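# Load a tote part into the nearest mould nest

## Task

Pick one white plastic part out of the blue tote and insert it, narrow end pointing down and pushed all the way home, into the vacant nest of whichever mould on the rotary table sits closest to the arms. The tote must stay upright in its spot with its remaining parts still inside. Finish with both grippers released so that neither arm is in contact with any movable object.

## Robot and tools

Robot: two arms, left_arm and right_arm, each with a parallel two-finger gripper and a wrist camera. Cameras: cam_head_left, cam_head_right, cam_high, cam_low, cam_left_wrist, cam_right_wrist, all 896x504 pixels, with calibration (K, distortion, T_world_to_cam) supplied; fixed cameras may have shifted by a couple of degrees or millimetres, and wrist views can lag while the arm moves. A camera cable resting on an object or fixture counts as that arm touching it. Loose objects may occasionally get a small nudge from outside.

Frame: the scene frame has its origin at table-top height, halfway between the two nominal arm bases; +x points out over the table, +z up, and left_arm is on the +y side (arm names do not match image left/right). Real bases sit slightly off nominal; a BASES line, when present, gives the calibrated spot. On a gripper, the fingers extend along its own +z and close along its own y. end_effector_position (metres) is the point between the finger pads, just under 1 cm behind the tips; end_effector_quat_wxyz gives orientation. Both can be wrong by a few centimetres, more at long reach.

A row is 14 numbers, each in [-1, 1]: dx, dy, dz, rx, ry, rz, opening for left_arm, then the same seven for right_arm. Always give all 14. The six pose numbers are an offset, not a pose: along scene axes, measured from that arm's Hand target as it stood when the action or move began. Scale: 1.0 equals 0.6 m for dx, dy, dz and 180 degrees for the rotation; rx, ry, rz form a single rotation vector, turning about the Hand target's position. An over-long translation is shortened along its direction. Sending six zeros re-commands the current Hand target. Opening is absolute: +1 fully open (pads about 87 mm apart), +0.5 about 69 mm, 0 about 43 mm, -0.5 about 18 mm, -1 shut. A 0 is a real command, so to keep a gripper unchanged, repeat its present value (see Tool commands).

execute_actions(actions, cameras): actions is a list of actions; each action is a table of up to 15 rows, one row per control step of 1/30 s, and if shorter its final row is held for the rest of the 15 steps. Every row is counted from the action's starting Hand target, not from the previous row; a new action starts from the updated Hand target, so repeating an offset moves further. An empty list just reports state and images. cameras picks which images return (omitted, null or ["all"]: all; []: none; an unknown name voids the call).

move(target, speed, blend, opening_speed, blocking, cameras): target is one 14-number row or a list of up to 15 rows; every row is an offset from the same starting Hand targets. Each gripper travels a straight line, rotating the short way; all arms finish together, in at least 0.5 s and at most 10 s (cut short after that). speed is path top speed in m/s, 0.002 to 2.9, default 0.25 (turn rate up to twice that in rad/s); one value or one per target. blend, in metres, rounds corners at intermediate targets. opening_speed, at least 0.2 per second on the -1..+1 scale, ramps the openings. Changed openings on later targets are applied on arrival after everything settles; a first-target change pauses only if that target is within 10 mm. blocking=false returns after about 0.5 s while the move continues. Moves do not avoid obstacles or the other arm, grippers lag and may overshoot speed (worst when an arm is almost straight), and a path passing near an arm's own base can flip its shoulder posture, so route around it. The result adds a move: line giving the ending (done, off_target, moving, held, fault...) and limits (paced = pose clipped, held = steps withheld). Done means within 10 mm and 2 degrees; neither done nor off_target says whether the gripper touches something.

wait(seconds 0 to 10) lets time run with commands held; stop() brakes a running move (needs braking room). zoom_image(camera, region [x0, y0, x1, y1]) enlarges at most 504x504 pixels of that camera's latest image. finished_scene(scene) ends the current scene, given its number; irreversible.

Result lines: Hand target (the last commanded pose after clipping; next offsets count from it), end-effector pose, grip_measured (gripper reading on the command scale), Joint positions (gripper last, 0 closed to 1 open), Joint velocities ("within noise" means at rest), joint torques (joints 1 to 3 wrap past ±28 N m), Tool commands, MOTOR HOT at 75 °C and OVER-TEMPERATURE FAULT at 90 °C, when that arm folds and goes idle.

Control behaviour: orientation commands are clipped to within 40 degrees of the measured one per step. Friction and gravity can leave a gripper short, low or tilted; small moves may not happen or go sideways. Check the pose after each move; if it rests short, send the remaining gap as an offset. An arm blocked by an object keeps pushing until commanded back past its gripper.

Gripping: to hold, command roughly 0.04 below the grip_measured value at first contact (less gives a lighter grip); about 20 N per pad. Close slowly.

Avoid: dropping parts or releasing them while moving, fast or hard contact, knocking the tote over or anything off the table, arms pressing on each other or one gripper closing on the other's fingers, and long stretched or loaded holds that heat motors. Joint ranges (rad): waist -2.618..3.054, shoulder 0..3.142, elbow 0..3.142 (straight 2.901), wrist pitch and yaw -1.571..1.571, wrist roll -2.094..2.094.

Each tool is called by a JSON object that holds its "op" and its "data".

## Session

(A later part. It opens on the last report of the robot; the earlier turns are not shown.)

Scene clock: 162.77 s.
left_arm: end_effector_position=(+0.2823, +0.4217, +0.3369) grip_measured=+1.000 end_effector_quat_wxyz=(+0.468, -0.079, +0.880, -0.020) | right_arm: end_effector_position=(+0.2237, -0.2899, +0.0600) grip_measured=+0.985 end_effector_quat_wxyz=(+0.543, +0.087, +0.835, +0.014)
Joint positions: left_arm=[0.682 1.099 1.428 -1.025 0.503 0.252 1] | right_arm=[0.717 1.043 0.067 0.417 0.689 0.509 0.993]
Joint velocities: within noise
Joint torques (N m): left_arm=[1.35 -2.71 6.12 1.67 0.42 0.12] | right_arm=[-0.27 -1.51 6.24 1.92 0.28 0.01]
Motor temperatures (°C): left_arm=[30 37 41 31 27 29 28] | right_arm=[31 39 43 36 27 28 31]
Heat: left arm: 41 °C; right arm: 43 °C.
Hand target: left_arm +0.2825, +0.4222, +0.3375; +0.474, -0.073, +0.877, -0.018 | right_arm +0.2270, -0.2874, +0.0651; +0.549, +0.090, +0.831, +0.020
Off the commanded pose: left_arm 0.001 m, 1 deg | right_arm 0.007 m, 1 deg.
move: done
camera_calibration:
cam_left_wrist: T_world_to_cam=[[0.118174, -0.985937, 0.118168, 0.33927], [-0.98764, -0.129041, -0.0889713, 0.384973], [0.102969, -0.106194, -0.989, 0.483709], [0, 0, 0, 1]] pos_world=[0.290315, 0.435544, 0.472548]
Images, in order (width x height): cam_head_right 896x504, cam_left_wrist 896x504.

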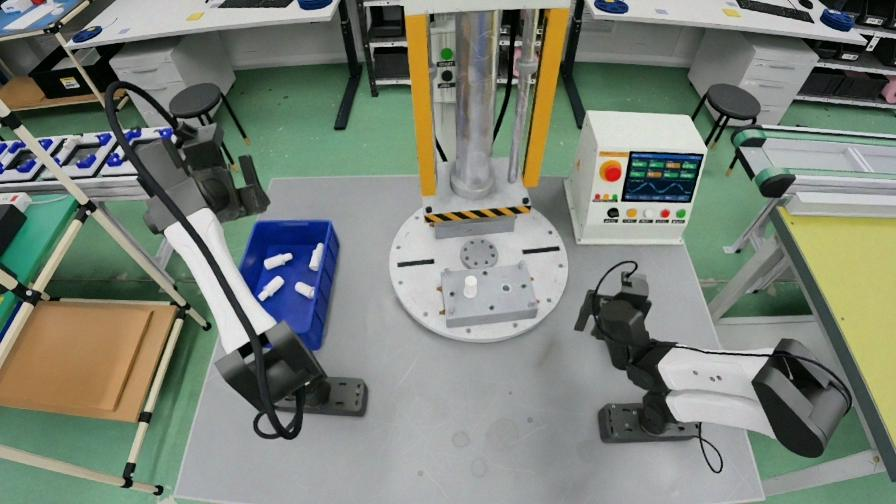

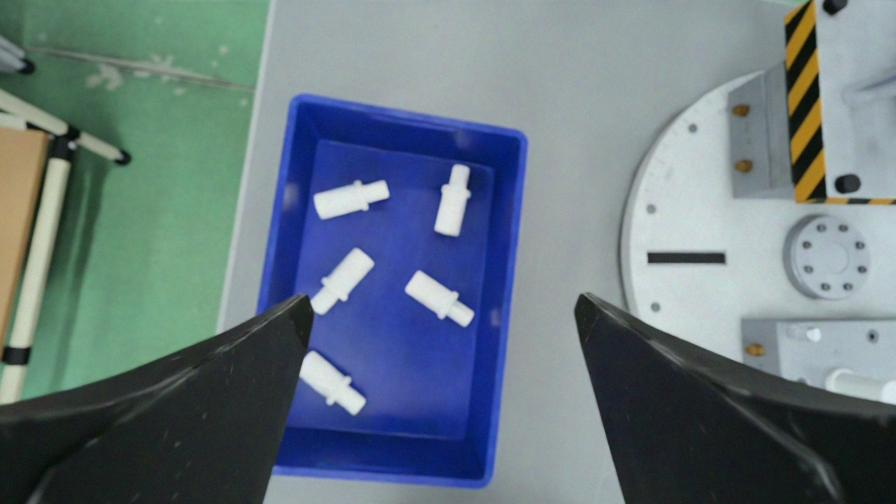

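{"op": "move", "data": {"target": [0.0325,0.0973,-0.229,0.108,0.303,-0.225,0.2,0,0,0,0,0,0,1], "speed": 0.4, "cameras": ["cam_head_left","cam_high","cam_left_wrist"]}}

Scene clock: 192.13 s.
left_arm: end_effector_position=(+0.2992, +0.4787, +0.1982) grip_measured=+0.200 end_effector_quat_wxyz=(+0.005, +0.290, +0.957, -0.003) | right_arm: end_effector_position=(+0.2237, -0.2899, +0.0600) grip_measured=+0.985 end_effector_quat_wxyz=(+0.543, +0.087, +0.835, +0.014)
Joint positions: left_arm=[0.445 1.83 1.777 -1.514 0.012 1.022 0.6] | right_arm=[0.717 1.043 0.067 0.417 0.689 0.509 0.993]
Joint velocities: within noise
Joint torques (N m): left_arm=[0.27 -6.41 9.25 0.18 0.09 0.12] | right_arm=[-0.28 -1.43 6.35 1.9 0.28 0]
Motor temperatures (°C): left_arm=[29 36 41 33 27 29 28] | right_arm=[31 39 43 37 27 28 31]
Heat: left arm: 41 °C; right arm: 43 °C.
Hand target: left_arm +0.3020, +0.4805, +0.2001; +0.001, +0.299, +0.954, +0.000 | right_arm +0.2270, -0.2874, +0.0651; +0.549, +0.090, +0.831, +0.020
Off the commanded pose: left_arm 0.004 m, 1 deg | right_arm 0.007 m, 1 deg.
move: done
camera_calibration:
cam_left_wrist: T_world_to_cam=[[-0.550372, -0.834857, 0.010217, 0.559072], [-0.535101, 0.362101, 0.763249, -0.142743], [-0.640904, 0.414604, -0.646023, 0.256196], [0, 0, 0, 1]] pos_world=[0.395513, 0.412213, 0.268745]
Images, in order (width x height): cam_head_left 896x504, cam_high 896x504, cam_left_wrist 896x504.

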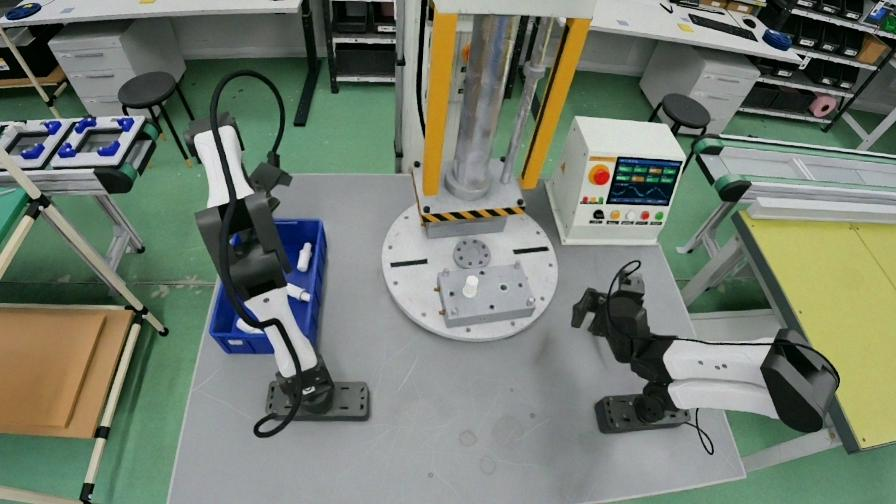

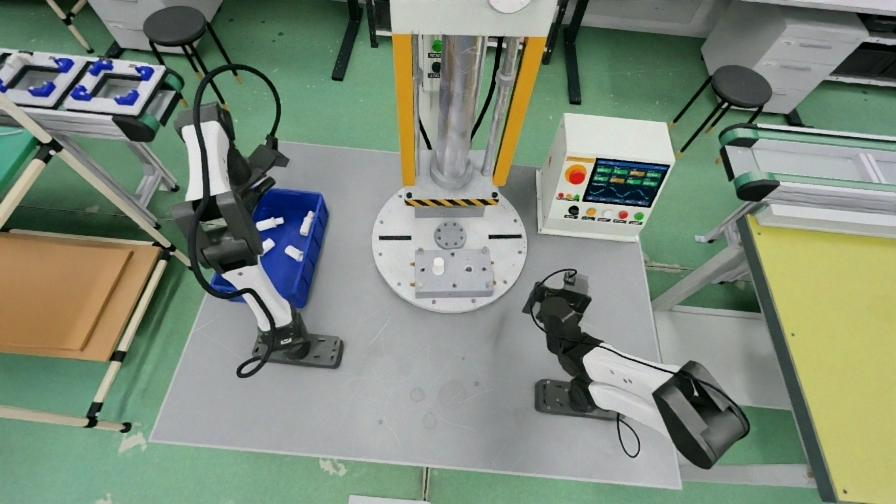

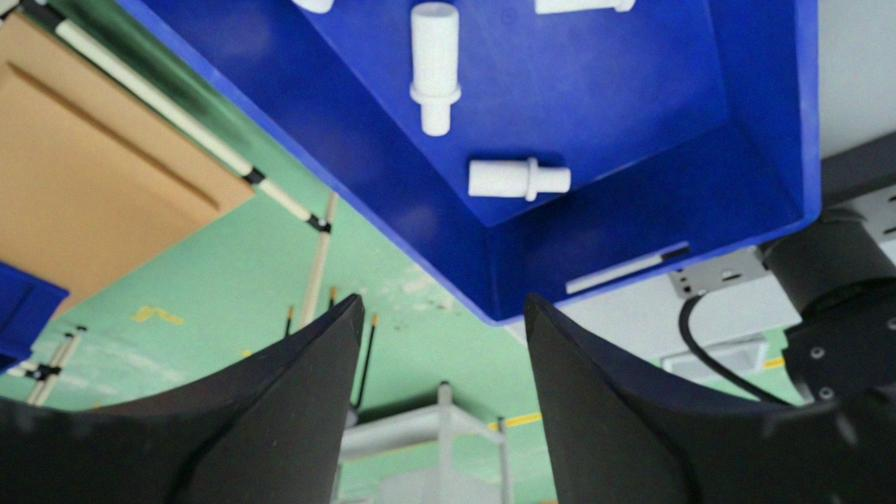

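{"op": "move", "data": {"target": [-0.002,0.0057,-0.233,0,0,0,0.1,0,0,0,0,0,0,1], "speed": 0.15, "cameras": ["cam_low","cam_high","cam_left_wrist"]}}

Scene clock: 203.53 s.
left_arm: end_effector_position=(+0.3018, +0.4808, +0.0668) grip_measured=+0.100 end_effector_quat_wxyz=(+0.006, +0.295, +0.955, +0.000) | right_arm: end_effector_position=(+0.2237, -0.2899, +0.0600) grip_measured=+0.985 end_effector_quat_wxyz=(+0.543, +0.087, +0.835, +0.014)
Joint positions: left_arm=[0.445 1.872 1.303 -0.993 0.008 1.032 0.55] | right_arm=[0.717 1.043 0.067 0.417 0.689 0.509 0.993]
Joint velocities: within noise
Joint torques (N m): left_arm=[1.11 -6.49 6.01 0.43 0.1 0.13] | right_arm=[-0.34 -1.47 6.41 1.92 0.27 -0.02]
Motor temperatures (°C): left_arm=[29 36 42 32 27 29 28] | right_arm=[31 39 43 37 27 28 31]
Heat: left arm: 42 °C; right arm: 43 °C.
Hand target: left_arm +0.3008, +0.4840, +0.0603; +0.000, +0.299, +0.954, +0.000 | right_arm +0.2270, -0.2874, +0.0651; +0.549, +0.090, +0.831, +0.020
Off the commanded pose: left_arm 0.007 m, 1 deg | right_arm 0.007 m, 1 deg.
move: done
camera_calibration:
cam_left_wrist: T_world_to_cam=[[-0.558593, -0.829433, 0.00379363, 0.563853], [-0.534155, 0.363226, 0.763377, -0.0427079], [-0.634548, 0.424391, -0.645942, 0.165465], [0, 0, 0, 1]] pos_world=[0.397147, 0.412969, 0.137344]
Images, in order (width x height): cam_high 896x504, cam_low 896x504, cam_left_wrist 896x504.

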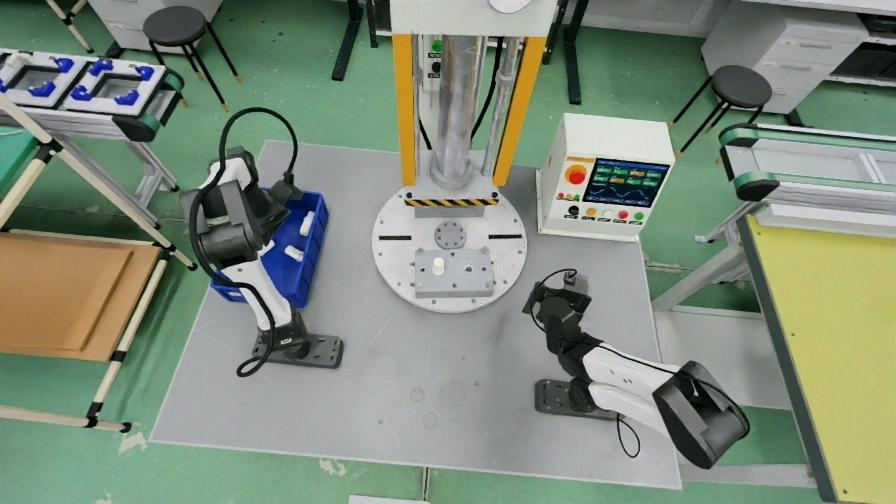

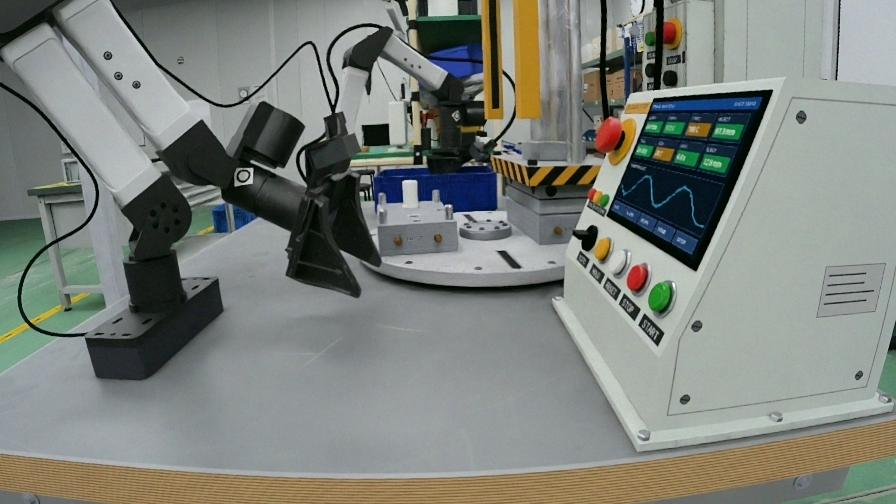

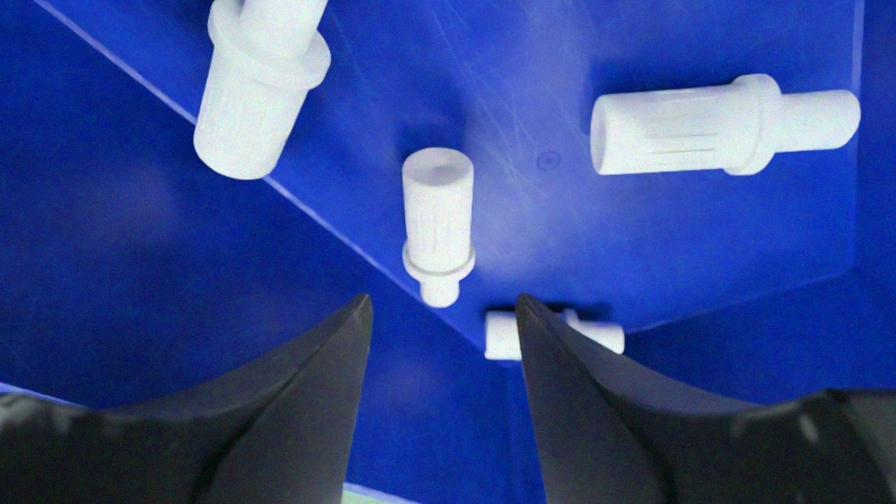

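{"op": "move", "data": {"target": [0,0,-0.062,0,0,0,0.1,0,0,0,0,0,0,1], "speed": 0.08, "cameras": ["cam_high","cam_left_wrist"]}}

Scene clock: 212.63 s.
left_arm: end_effector_position=(+0.3030, +0.4815, +0.0307) grip_measured=+0.100 end_effector_quat_wxyz=(+0.007, +0.295, +0.955, +0.001) | right_arm: end_effector_position=(+0.2237, -0.2899, +0.0600) grip_measured=+0.985 end_effector_quat_wxyz=(+0.543, +0.087, +0.835, +0.014)
Joint positions: left_arm=[0.445 1.927 1.223 -0.854 0.007 1.032 0.55] | right_arm=[0.717 1.043 0.067 0.417 0.689 0.509 0.993]
Joint velocities: within noise
Joint torques (N m): left_arm=[1.1 -6.49 5.61 0.46 0.1 0.14] | right_arm=[-0.32 -1.43 6.41 1.92 0.29 -0.01]
Motor temperatures (°C): left_arm=[29 37 42 32 27 29 28] | right_arm=[31 39 43 37 27 28 31]
Heat: left arm: 42 °C; right arm: 43 °C.
Hand target: left_arm +0.3007, +0.4840, +0.0231; +0.000, +0.299, +0.954, +0.000 | right_arm +0.2270, -0.2874, +0.0651; +0.549, +0.090, +0.831, +0.020
Off the commanded pose: left_arm 0.008 m, 1 deg | right_arm 0.007 m, 1 deg.
move: done
camera_calibration:
cam_left_wrist: T_world_to_cam=[[-0.558885, -0.829245, 0.000787369, 0.56532], [-0.535898, 0.361903, 0.762784, -0.013567], [-0.632819, 0.425887, -0.646653, 0.141399], [0, 0, 0, 1]] pos_world=[0.398159, 0.413479, 0.10134]
Images, in order (width x height): cam_high 896x504, cam_left_wrist 896x504.

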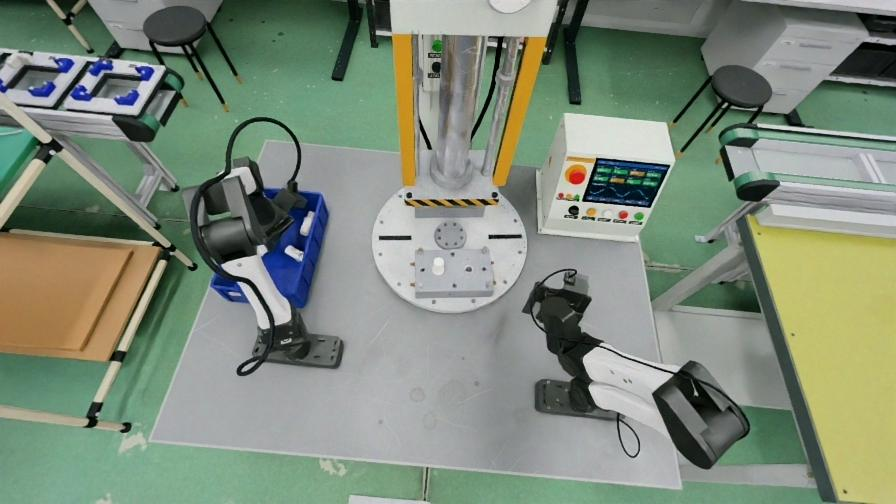

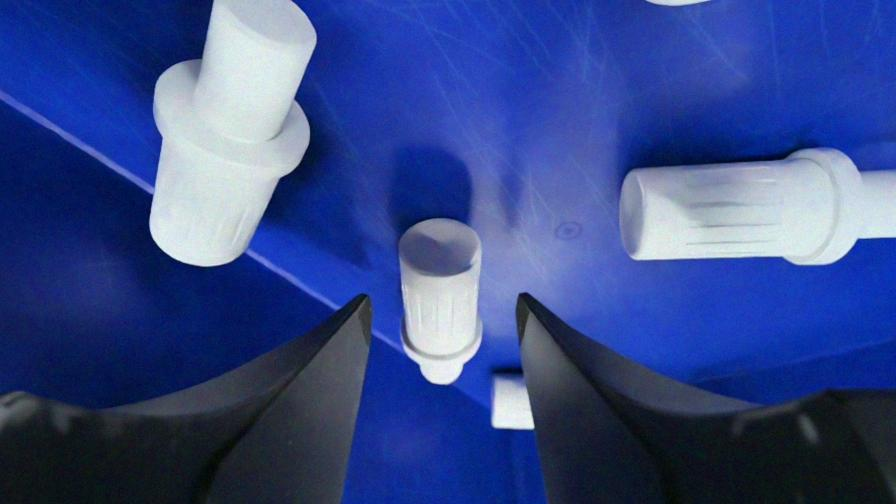

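{"op": "move", "data": {"target": [0,0,-0.008,0,0,0,0.1,0,0,0,0,0,0,1], "speed": 0.08, "cameras": []}}

{"op": "move", "data": {"target": [0,0,0,0,0,0,-0.6,0,0,0,0,0,0,1], "opening_speed": 0.5, "cameras": ["cam_left_wrist"]}}

Scene clock: 218.70 s.
left_arm: end_effector_position=(+0.3039, +0.4819, +0.0270) grip_measured=+0.100 end_effector_quat_wxyz=(+0.009, +0.295, +0.955, +0.003) | right_arm: end_effector_position=(+0.2237, -0.2899, +0.0600) grip_measured=+0.985 end_effector_quat_wxyz=(+0.543, +0.087, +0.835, +0.014)
Joint positions: left_arm=[0.445 1.933 1.216 -0.837 0.007 1.032 0.55] | right_arm=[0.717 1.043 0.067 0.417 0.689 0.509 0.993]
Joint velocities: within noise
Joint torques (N m): left_arm=[1.1 -6.34 5.35 0.42 0.11 0.15] | right_arm=[-0.32 -1.43 6.31 1.93 0.26 0.02]
Motor temperatures (°C): left_arm=[29 38 42 31 27 29 28] | right_arm=[31 39 43 37 27 28 31]
Heat: left arm: 42 °C; right arm: 43 °C.
Hand target: left_arm +0.3008, +0.4840, +0.0183; +0.000, +0.299, +0.954, +0.000 | right_arm +0.2270, -0.2874, +0.0651; +0.549, +0.090, +0.831, +0.020
Off the commanded pose: left_arm 0.009 m, 1 deg | right_arm 0.007 m, 1 deg.
move: done
No camera images: "cameras" was empty.

Scene clock: 220.30 s.
left_arm: end_effector_position=(+0.3041, +0.4820, +0.0269) grip_measured=-0.354 end_effector_quat_wxyz=(+0.009, +0.295, +0.955, +0.003) | right_arm: end_effector_position=(+0.2237, -0.2899, +0.0600) grip_measured=+0.985 end_effector_quat_wxyz=(+0.543, +0.087, +0.835, +0.014)
Joint positions: left_arm=[0.445 1.933 1.216 -0.836 0.007 1.032 0.323] | right_arm=[0.717 1.043 0.067 0.417 0.689 0.509 0.993]
Joint velocities: within noise
Joint torques (N m): left_arm=[1.16 -6.34 5.41 0.46 0.11 0.14] | right_arm=[-0.35 -1.32 6.28 1.94 0.27 0.04]
Motor temperatures (°C): left_arm=[29 38 42 31 27 29 28] | right_arm=[31 39 43 37 27 28 31]
Heat: left arm: 42 °C; right arm: 43 °C.
Hand target: left_arm +0.3007, +0.4840, +0.0183; +0.000, +0.299, +0.954, +0.000 | right_arm +0.2270, -0.2874, +0.0651; +0.549, +0.090, +0.831, +0.020
Off the commanded pose: left_arm 0.009 m, 1 deg | right_arm 0.007 m, 1 deg.
move: done
camera_calibration:
cam_left_wrist: T_world_to_cam=[[-0.558951, -0.829194, -0.00313632, 0.566371], [-0.539001, 0.360455, 0.761282, -0.00863345], [-0.63012, 0.42721, -0.648413, 0.138001], [0, 0, 0, 1]] pos_world=[0.398878, 0.413788, 0.0978306]
Images, in order (width x height): cam_left_wrist 896x504.

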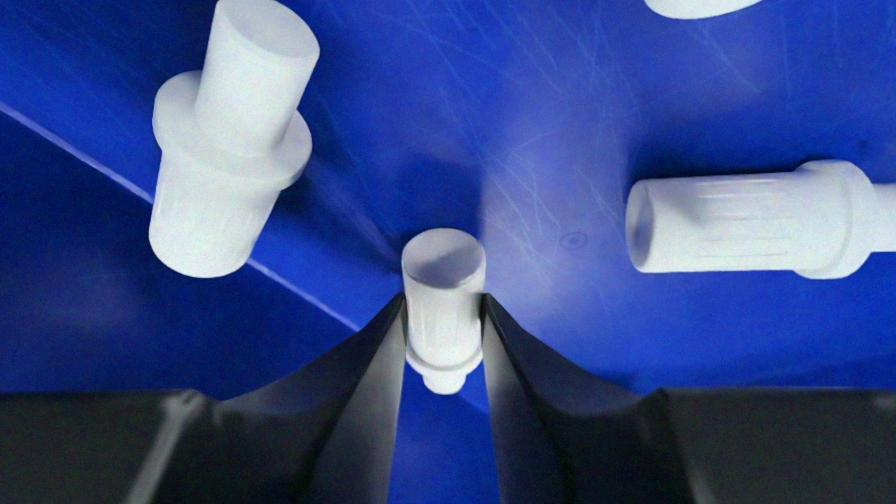

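{"op": "move", "data": {"target": [[0,0,0.4,0,0,0,-0.6,0,0,0,0,0,0,1],[0.099,-0.44,0.47,-0.268,-0.422,0.021,-0.6,0,0,0,0,0,0,1]], "speed": [0.2,0.4], "cameras": ["cam_head_right","cam_left_wrist"]}}

Scene clock: 241.73 s.
left_arm: end_effector_position=(+0.3583, +0.2205, +0.3009) grip_measured=-0.354 end_effector_quat_wxyz=(+0.678, +0.185, +0.687, -0.186) | right_arm: end_effector_position=(+0.2237, -0.2899, +0.0600) grip_measured=+0.985 end_effector_quat_wxyz=(+0.543, +0.087, +0.835, +0.014)
Joint positions: left_arm=[-0.027 0.89 0.627 0.25 0.491 0.002 0.323] | right_arm=[0.717 1.043 0.067 0.417 0.689 0.509 0.993]
Joint velocities: within noise
Joint torques (N m): left_arm=[0.06 -1.4 7.45 2.04 -0.03 -0.03] | right_arm=[-0.28 -1.51 6.3 1.91 0.27 0.02]
Motor temperatures (°C): left_arm=[29 39 42 31 27 29 29] | right_arm=[31 38 43 37 27 28 31]
Heat: left arm: 42 °C; right arm: 43 °C.
Hand target: left_arm +0.3601, +0.2200, +0.3005; +0.683, +0.183, +0.683, -0.183 | right_arm +0.2270, -0.2874, +0.0651; +0.549, +0.090, +0.831, +0.020
Off the commanded pose: left_arm 0.002 m, 1 deg | right_arm 0.007 m, 1 deg.
move: done
camera_calibration:
cam_left_wrist: T_world_to_cam=[[-0.512378, -0.8587, 0.0101895, 0.36654], [-0.671495, 0.393221, -0.62807, 0.364581], [0.535317, -0.328651, -0.77809, 0.249574], [0, 0, 0, 1]] pos_world=[0.29902, 0.25341, 0.419439]
Images, in order (width x height): cam_head_right 896x504, cam_left_wrist 896x504.

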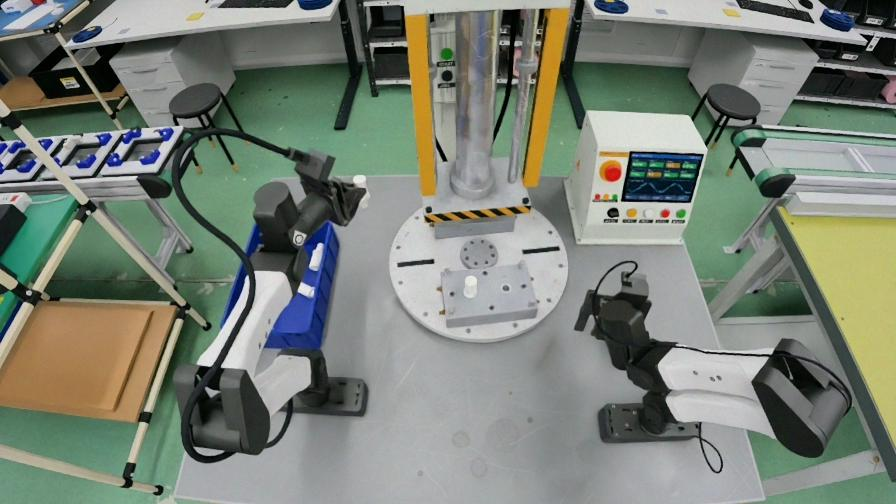

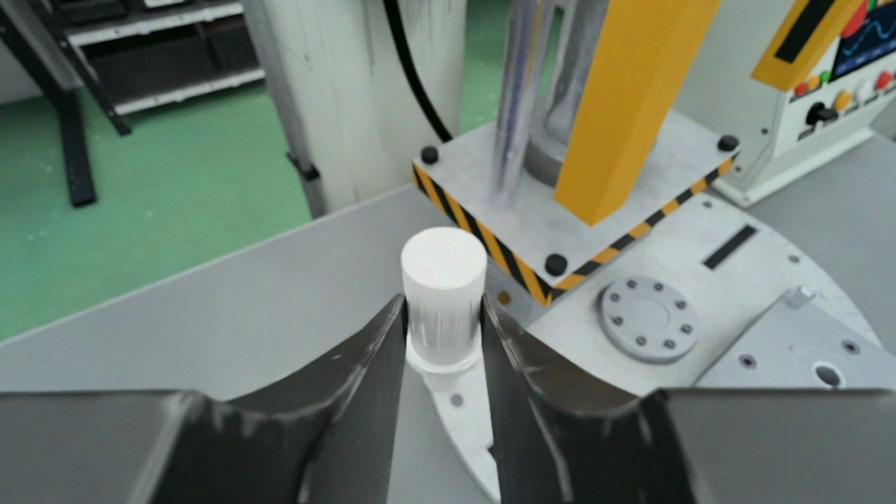

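{"op": "move", "data": {"target": [-0.247,-0.442,-0.1,0,0,0,-0.6,0,0,0,0,0,0,1], "speed": 0.35}}

{"op": "zoom_image", "data": {"camera": "cam_left_wrist", "region": [300, 200, 700, 424]}}

Scene clock: 253.57 s.
left_arm: end_effector_position=(+0.2118, -0.0386, +0.2305) grip_measured=-0.354 end_effector_quat_wxyz=(+0.677, +0.194, +0.688, -0.175) | right_arm: end_effector_position=(+0.2237, -0.2899, +0.0600) grip_measured=+0.985 end_effector_quat_wxyz=(+0.543, +0.087, +0.835, +0.014)
Joint positions: left_arm=[-1.435 1.413 0.64 0.736 -0.919 -0.007 0.323] | right_arm=[0.717 1.043 0.067 0.417 0.689 0.509 0.993]
Joint velocities: within noise
Joint torques (N m): left_arm=[0.29 -3.64 10.21 1.83 -0.03 0.04] | right_arm=[-0.31 -1.4 6.49 1.91 0.28 0]
Motor temperatures (°C): left_arm=[29 38 42 33 27 29 29] | right_arm=[31 38 43 38 27 28 31]
Heat: left arm: 42 °C; right arm: 43 °C.
Hand target: left_arm +0.2120, -0.0451, +0.2404; +0.683, +0.183, +0.683, -0.183 | right_arm +0.2270, -0.2874, +0.0651; +0.549, +0.090, +0.831, +0.020
Off the commanded pose: left_arm 0.012 m, 2 deg | right_arm 0.007 m, 1 deg.
move: off_target (left_arm)
camera_calibration:
cam_left_wrist: T_world_to_cam=[[-0.510795, -0.859566, -0.0152863, 0.0752543], [-0.670132, 0.409237, -0.619232, 0.322265], [0.538526, -0.306057, -0.785059, 0.189892], [0, 0, 0, 1]] pos_world=[0.152138, -0.00907882, 0.349784]

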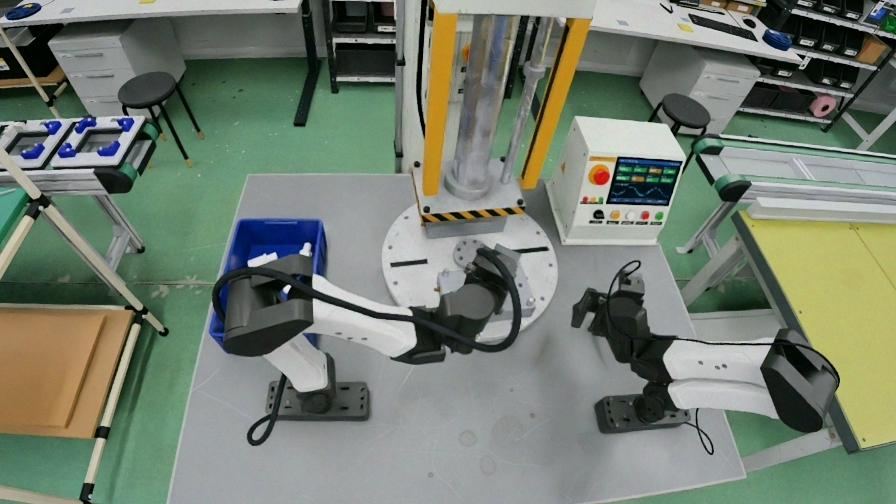

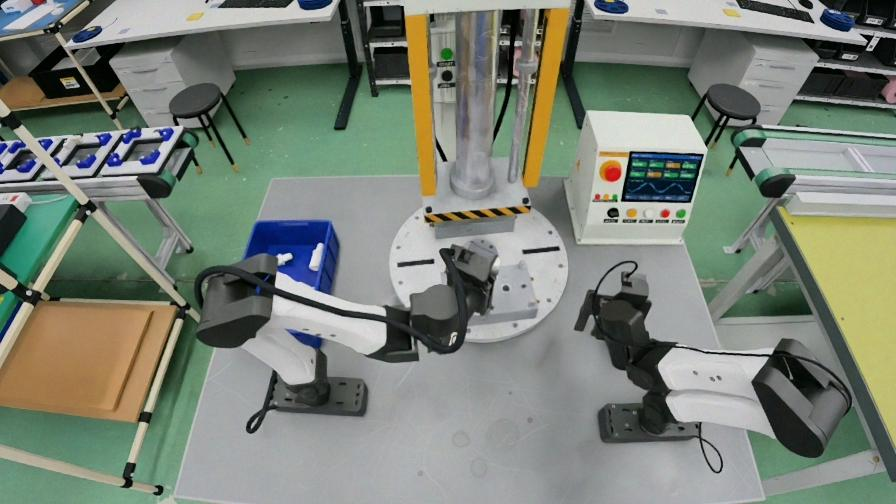

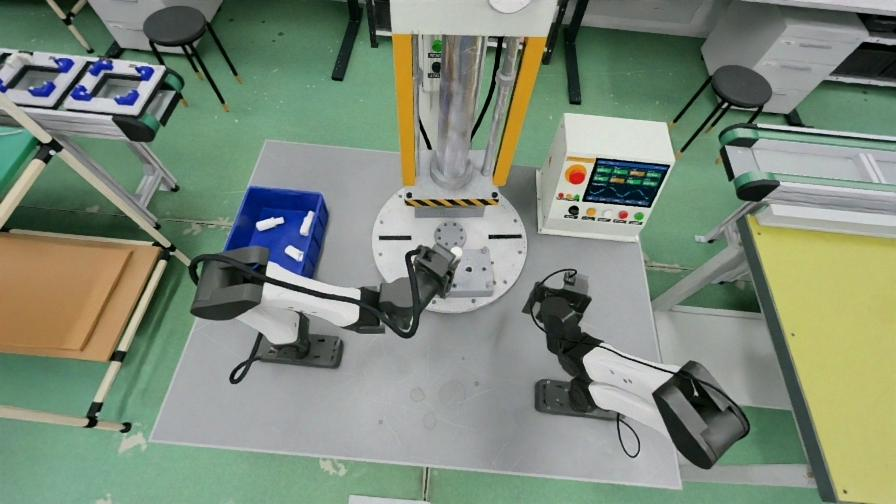

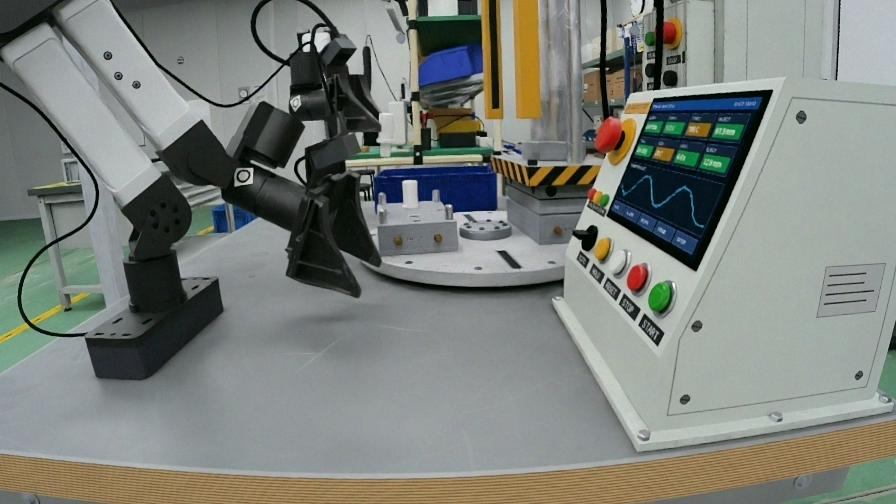

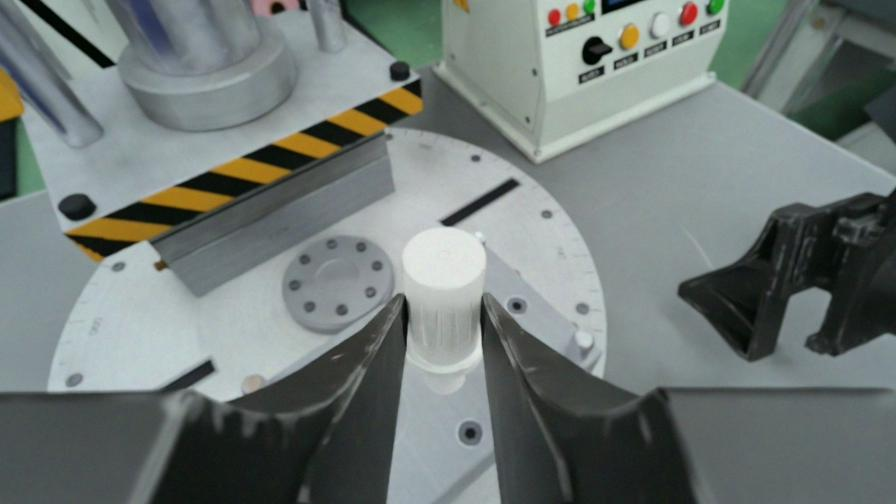

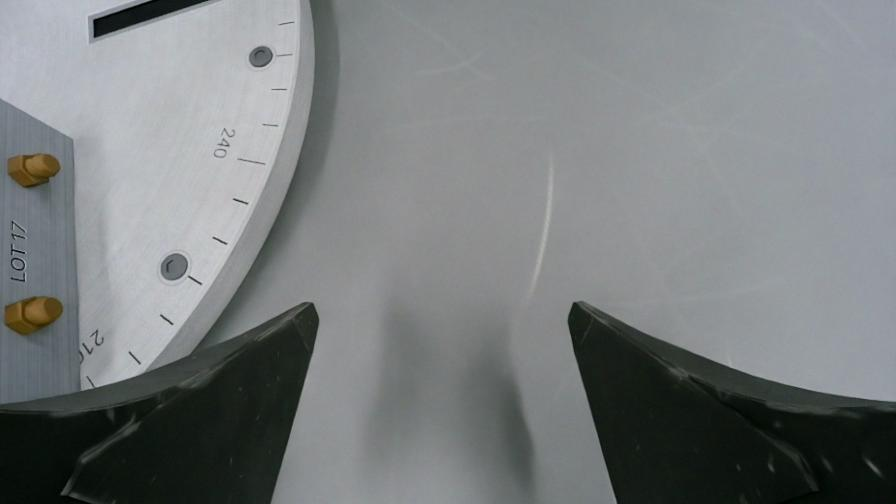

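Scaled by 1.260 from the camera's 896x504 image, which has a finer 1280x720 frame.

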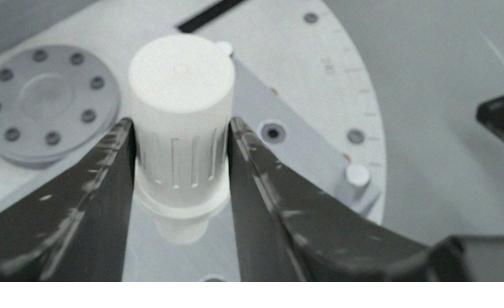

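{"op": "move", "data": {"target": [-0.038,-0.067,-0.104,0,0,0,-0.6,0,0,0,0,0,0,1], "speed": 0.15, "cameras": ["cam_left_wrist","cam_low"]}}

{"op": "zoom_image", "data": {"camera": "cam_left_wrist", "region": [250, 200, 650, 424]}}

Scene clock: 284.30 s.
left_arm: end_effector_position=(+0.1903, -0.0774, +0.1718) grip_measured=-0.354 end_effector_quat_wxyz=(+0.678, +0.195, +0.687, -0.174) | right_arm: end_effector_position=(+0.2237, -0.2899, +0.0600) grip_measured=+0.985 end_effector_quat_wxyz=(+0.543, +0.087, +0.835, +0.014)
Joint positions: left_arm=[-1.522 1.736 0.662 1.035 -1.007 -0.007 0.323] | right_arm=[0.717 1.043 0.067 0.417 0.689 0.509 0.993]
Joint velocities: within noise
Joint torques (N m): left_arm=[0.21 -4.81 8.98 1.85 -0.05 0.04] | right_arm=[-0.42 -1.43 6.3 1.93 0.31 0.02]
Motor temperatures (°C): left_arm=[29 36 47 35 27 29 29] | right_arm=[31 38 44 38 27 28 31]
Heat: left arm: 47 °C; right arm: 44 °C.
Hand target: left_arm +0.1892, -0.0854, +0.1780; +0.683, +0.183, +0.683, -0.183 | right_arm +0.2270, -0.2874, +0.0651; +0.549, +0.090, +0.831, +0.020
Off the commanded pose: left_arm 0.010 m, 2 deg | right_arm 0.007 m, 1 deg.
move: done
camera_calibration:
cam_left_wrist: T_world_to_cam=[[-0.509525, -0.860257, -0.0184819, 0.0302569], [-0.668613, 0.409353, -0.620795, 0.287325], [0.541609, -0.303953, -0.783755, 0.142855], [0, 0, 0, 1]] pos_world=[0.130154, -0.048167, 0.290892]
Images, in order (width x height): cam_low 896x504, cam_left_wrist 896x504.

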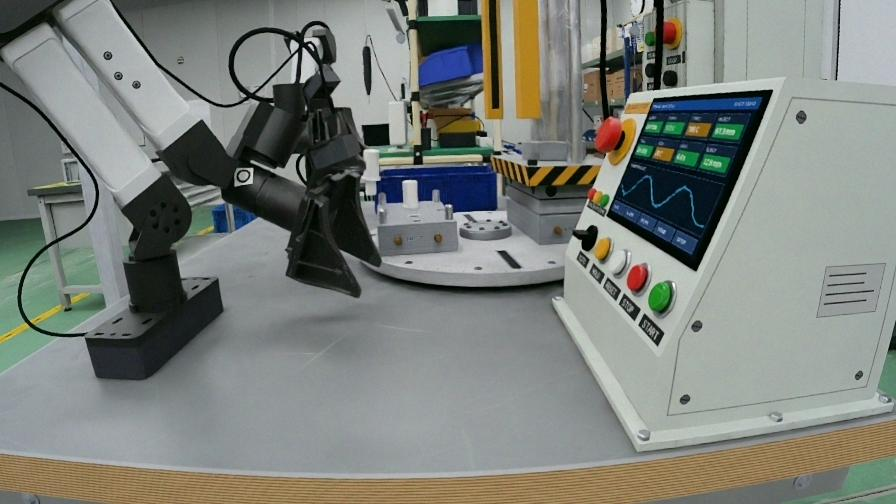

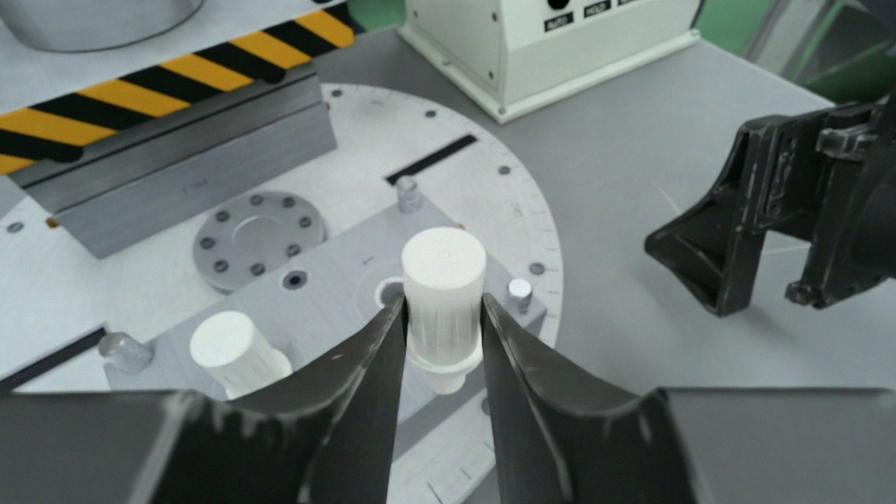

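Scaled by 1.260 from the camera's 896x504 image, which has a finer 1280x720 frame.

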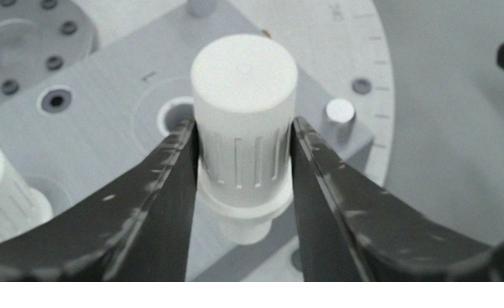

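{"op": "move", "data": {"target": [0.116,-0.016,-0.003,-0.0129,-0.0058,0,-0.6,0,0,0,0,0,0,1], "speed": 0.15}}

{"op": "zoom_image", "data": {"camera": "cam_low", "region": [340, 120, 500, 260]}}

{"op": "zoom_image", "data": {"camera": "cam_left_wrist", "region": [250, 180, 650, 480]}}

{"op": "zoom_image", "data": {"camera": "cam_head_right", "region": [420, 200, 580, 340]}}

{"op": "zoom_image", "data": {"camera": "cam_right_wrist", "region": [0, 0, 400, 400]}}

Scene clock: 314.70 s.
left_arm: end_effector_position=(+0.2564, -0.0860, +0.1684) grip_measured=-0.354 end_effector_quat_wxyz=(+0.686, +0.179, +0.682, -0.179) | right_arm: end_effector_position=(+0.2237, -0.2899, +0.0600) grip_measured=+0.985 end_effector_quat_wxyz=(+0.543, +0.087, +0.835, +0.014)
Joint positions: left_arm=[-1.324 1.833 0.723 1.119 -0.824 0.007 0.323] | right_arm=[0.717 1.043 0.067 0.417 0.689 0.509 0.993]
Joint velocities: within noise
Joint torques (N m): left_arm=[1.01 -5.61 8.64 2.01 0.23 0.05] | right_arm=[-0.35 -1.44 6.35 1.94 0.25 0.01]
Motor temperatures (°C): left_arm=[29 36 47 35 27 29 29] | right_arm=[30 38 44 38 27 28 31]
Heat: left arm: 47 °C; right arm: 44 °C.
Hand target: left_arm +0.2587, -0.0951, +0.1762; +0.693, +0.171, +0.673, -0.195 | right_arm +0.2270, -0.2874, +0.0651; +0.549, +0.090, +0.831, +0.020
Off the commanded pose: left_arm 0.012 m, 2 deg | right_arm 0.007 m, 1 deg.
move: off_target (left_arm)
camera_calibration:
cam_left_wrist: T_world_to_cam=[[-0.496681, -0.867913, 0.00594066, 0.0484033], [-0.667729, 0.377731, -0.64145, 0.333386], [0.554479, -0.322563, -0.767142, 0.0941842], [0, 0, 0, 1]] pos_world=[0.194429, -0.05354, 0.285816]

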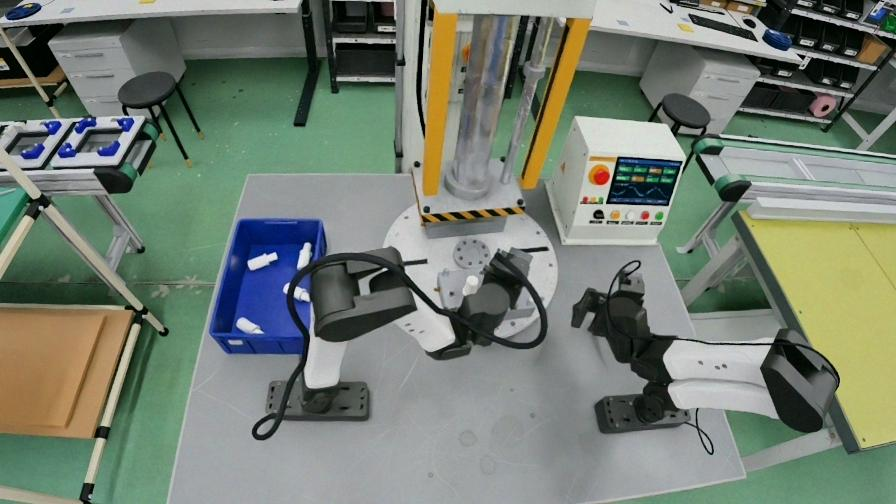

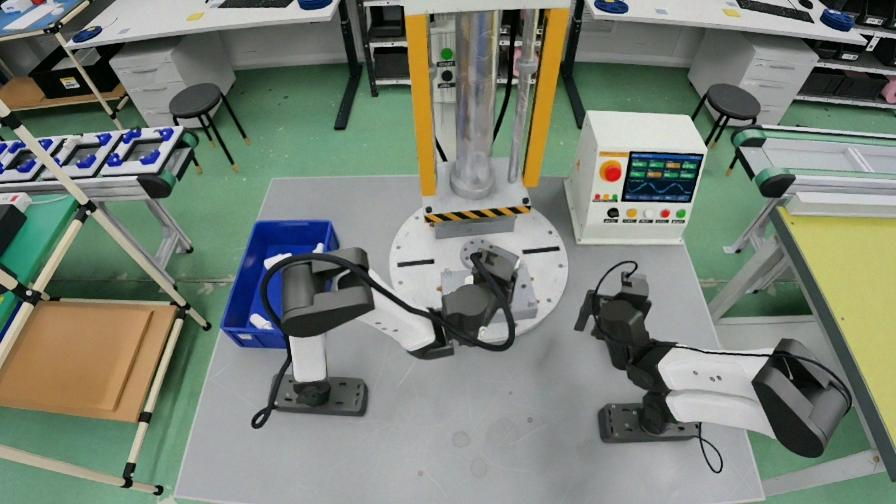

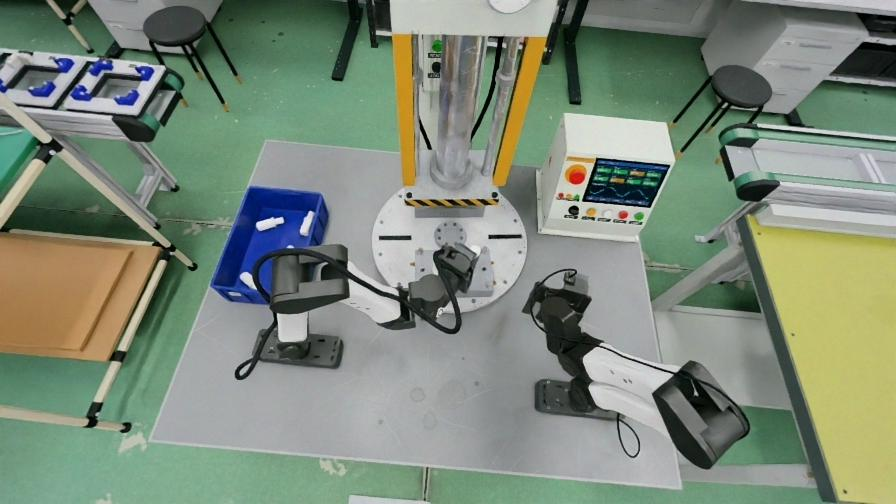

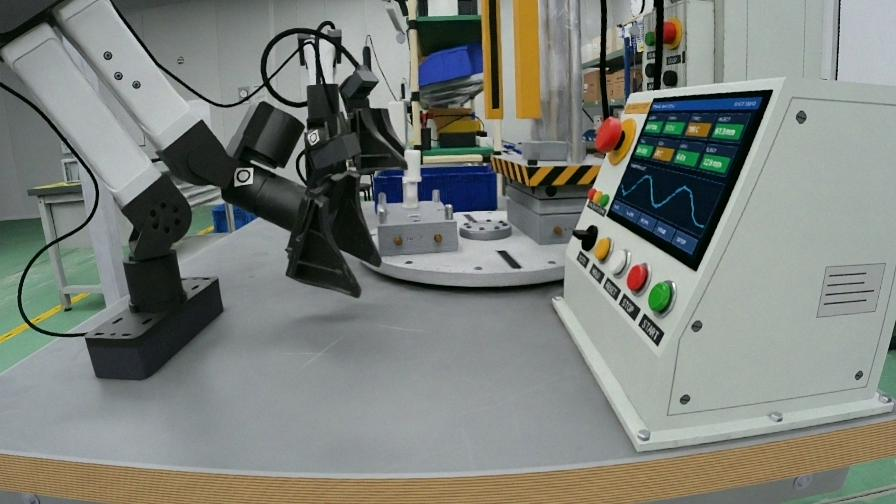

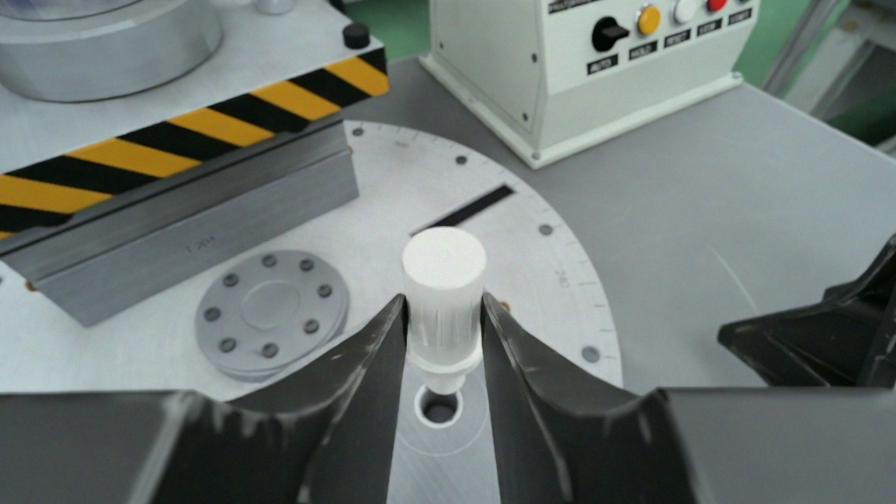

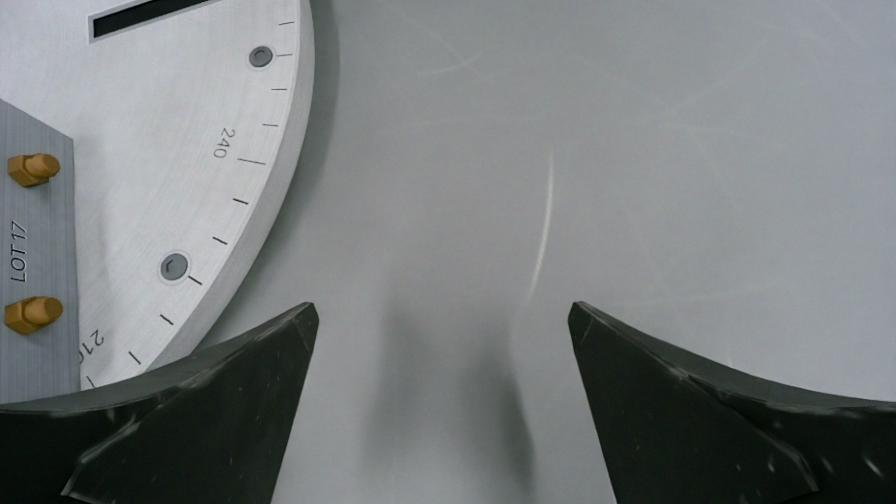

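Scaled by 3.150 from the camera's 896x504 image, which has a finer 1280x720 frame.

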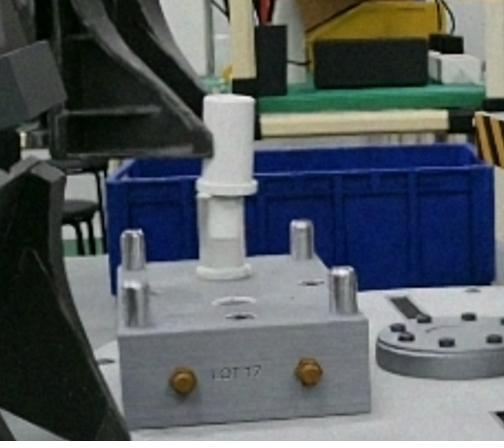

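Scaled by 1.260 from the camera's 896x504 image, which has a finer 1280x720 frame.

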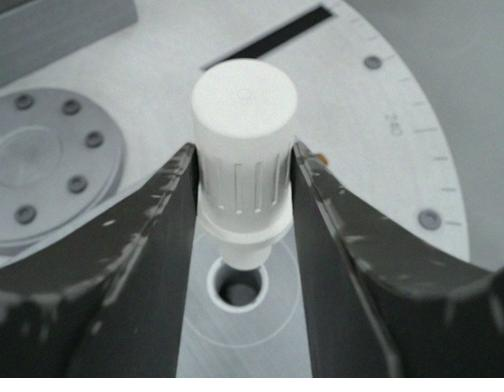

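Scaled by 3.150 from the camera's 896x504 image, which has a finer 1280x720 frame.

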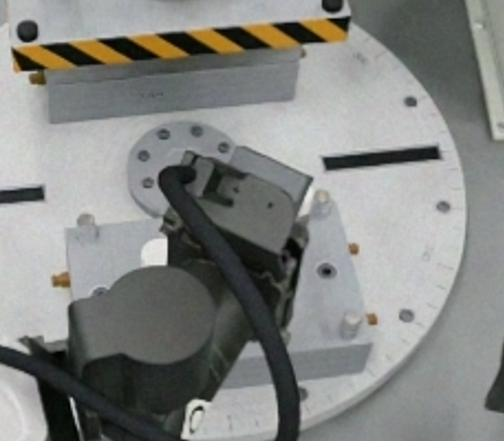

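Scaled by 1.260 from the camera's 896x504 image, which has a finer 1280x720 frame.

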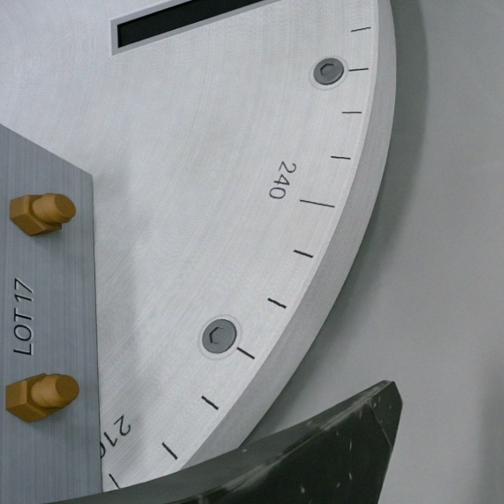

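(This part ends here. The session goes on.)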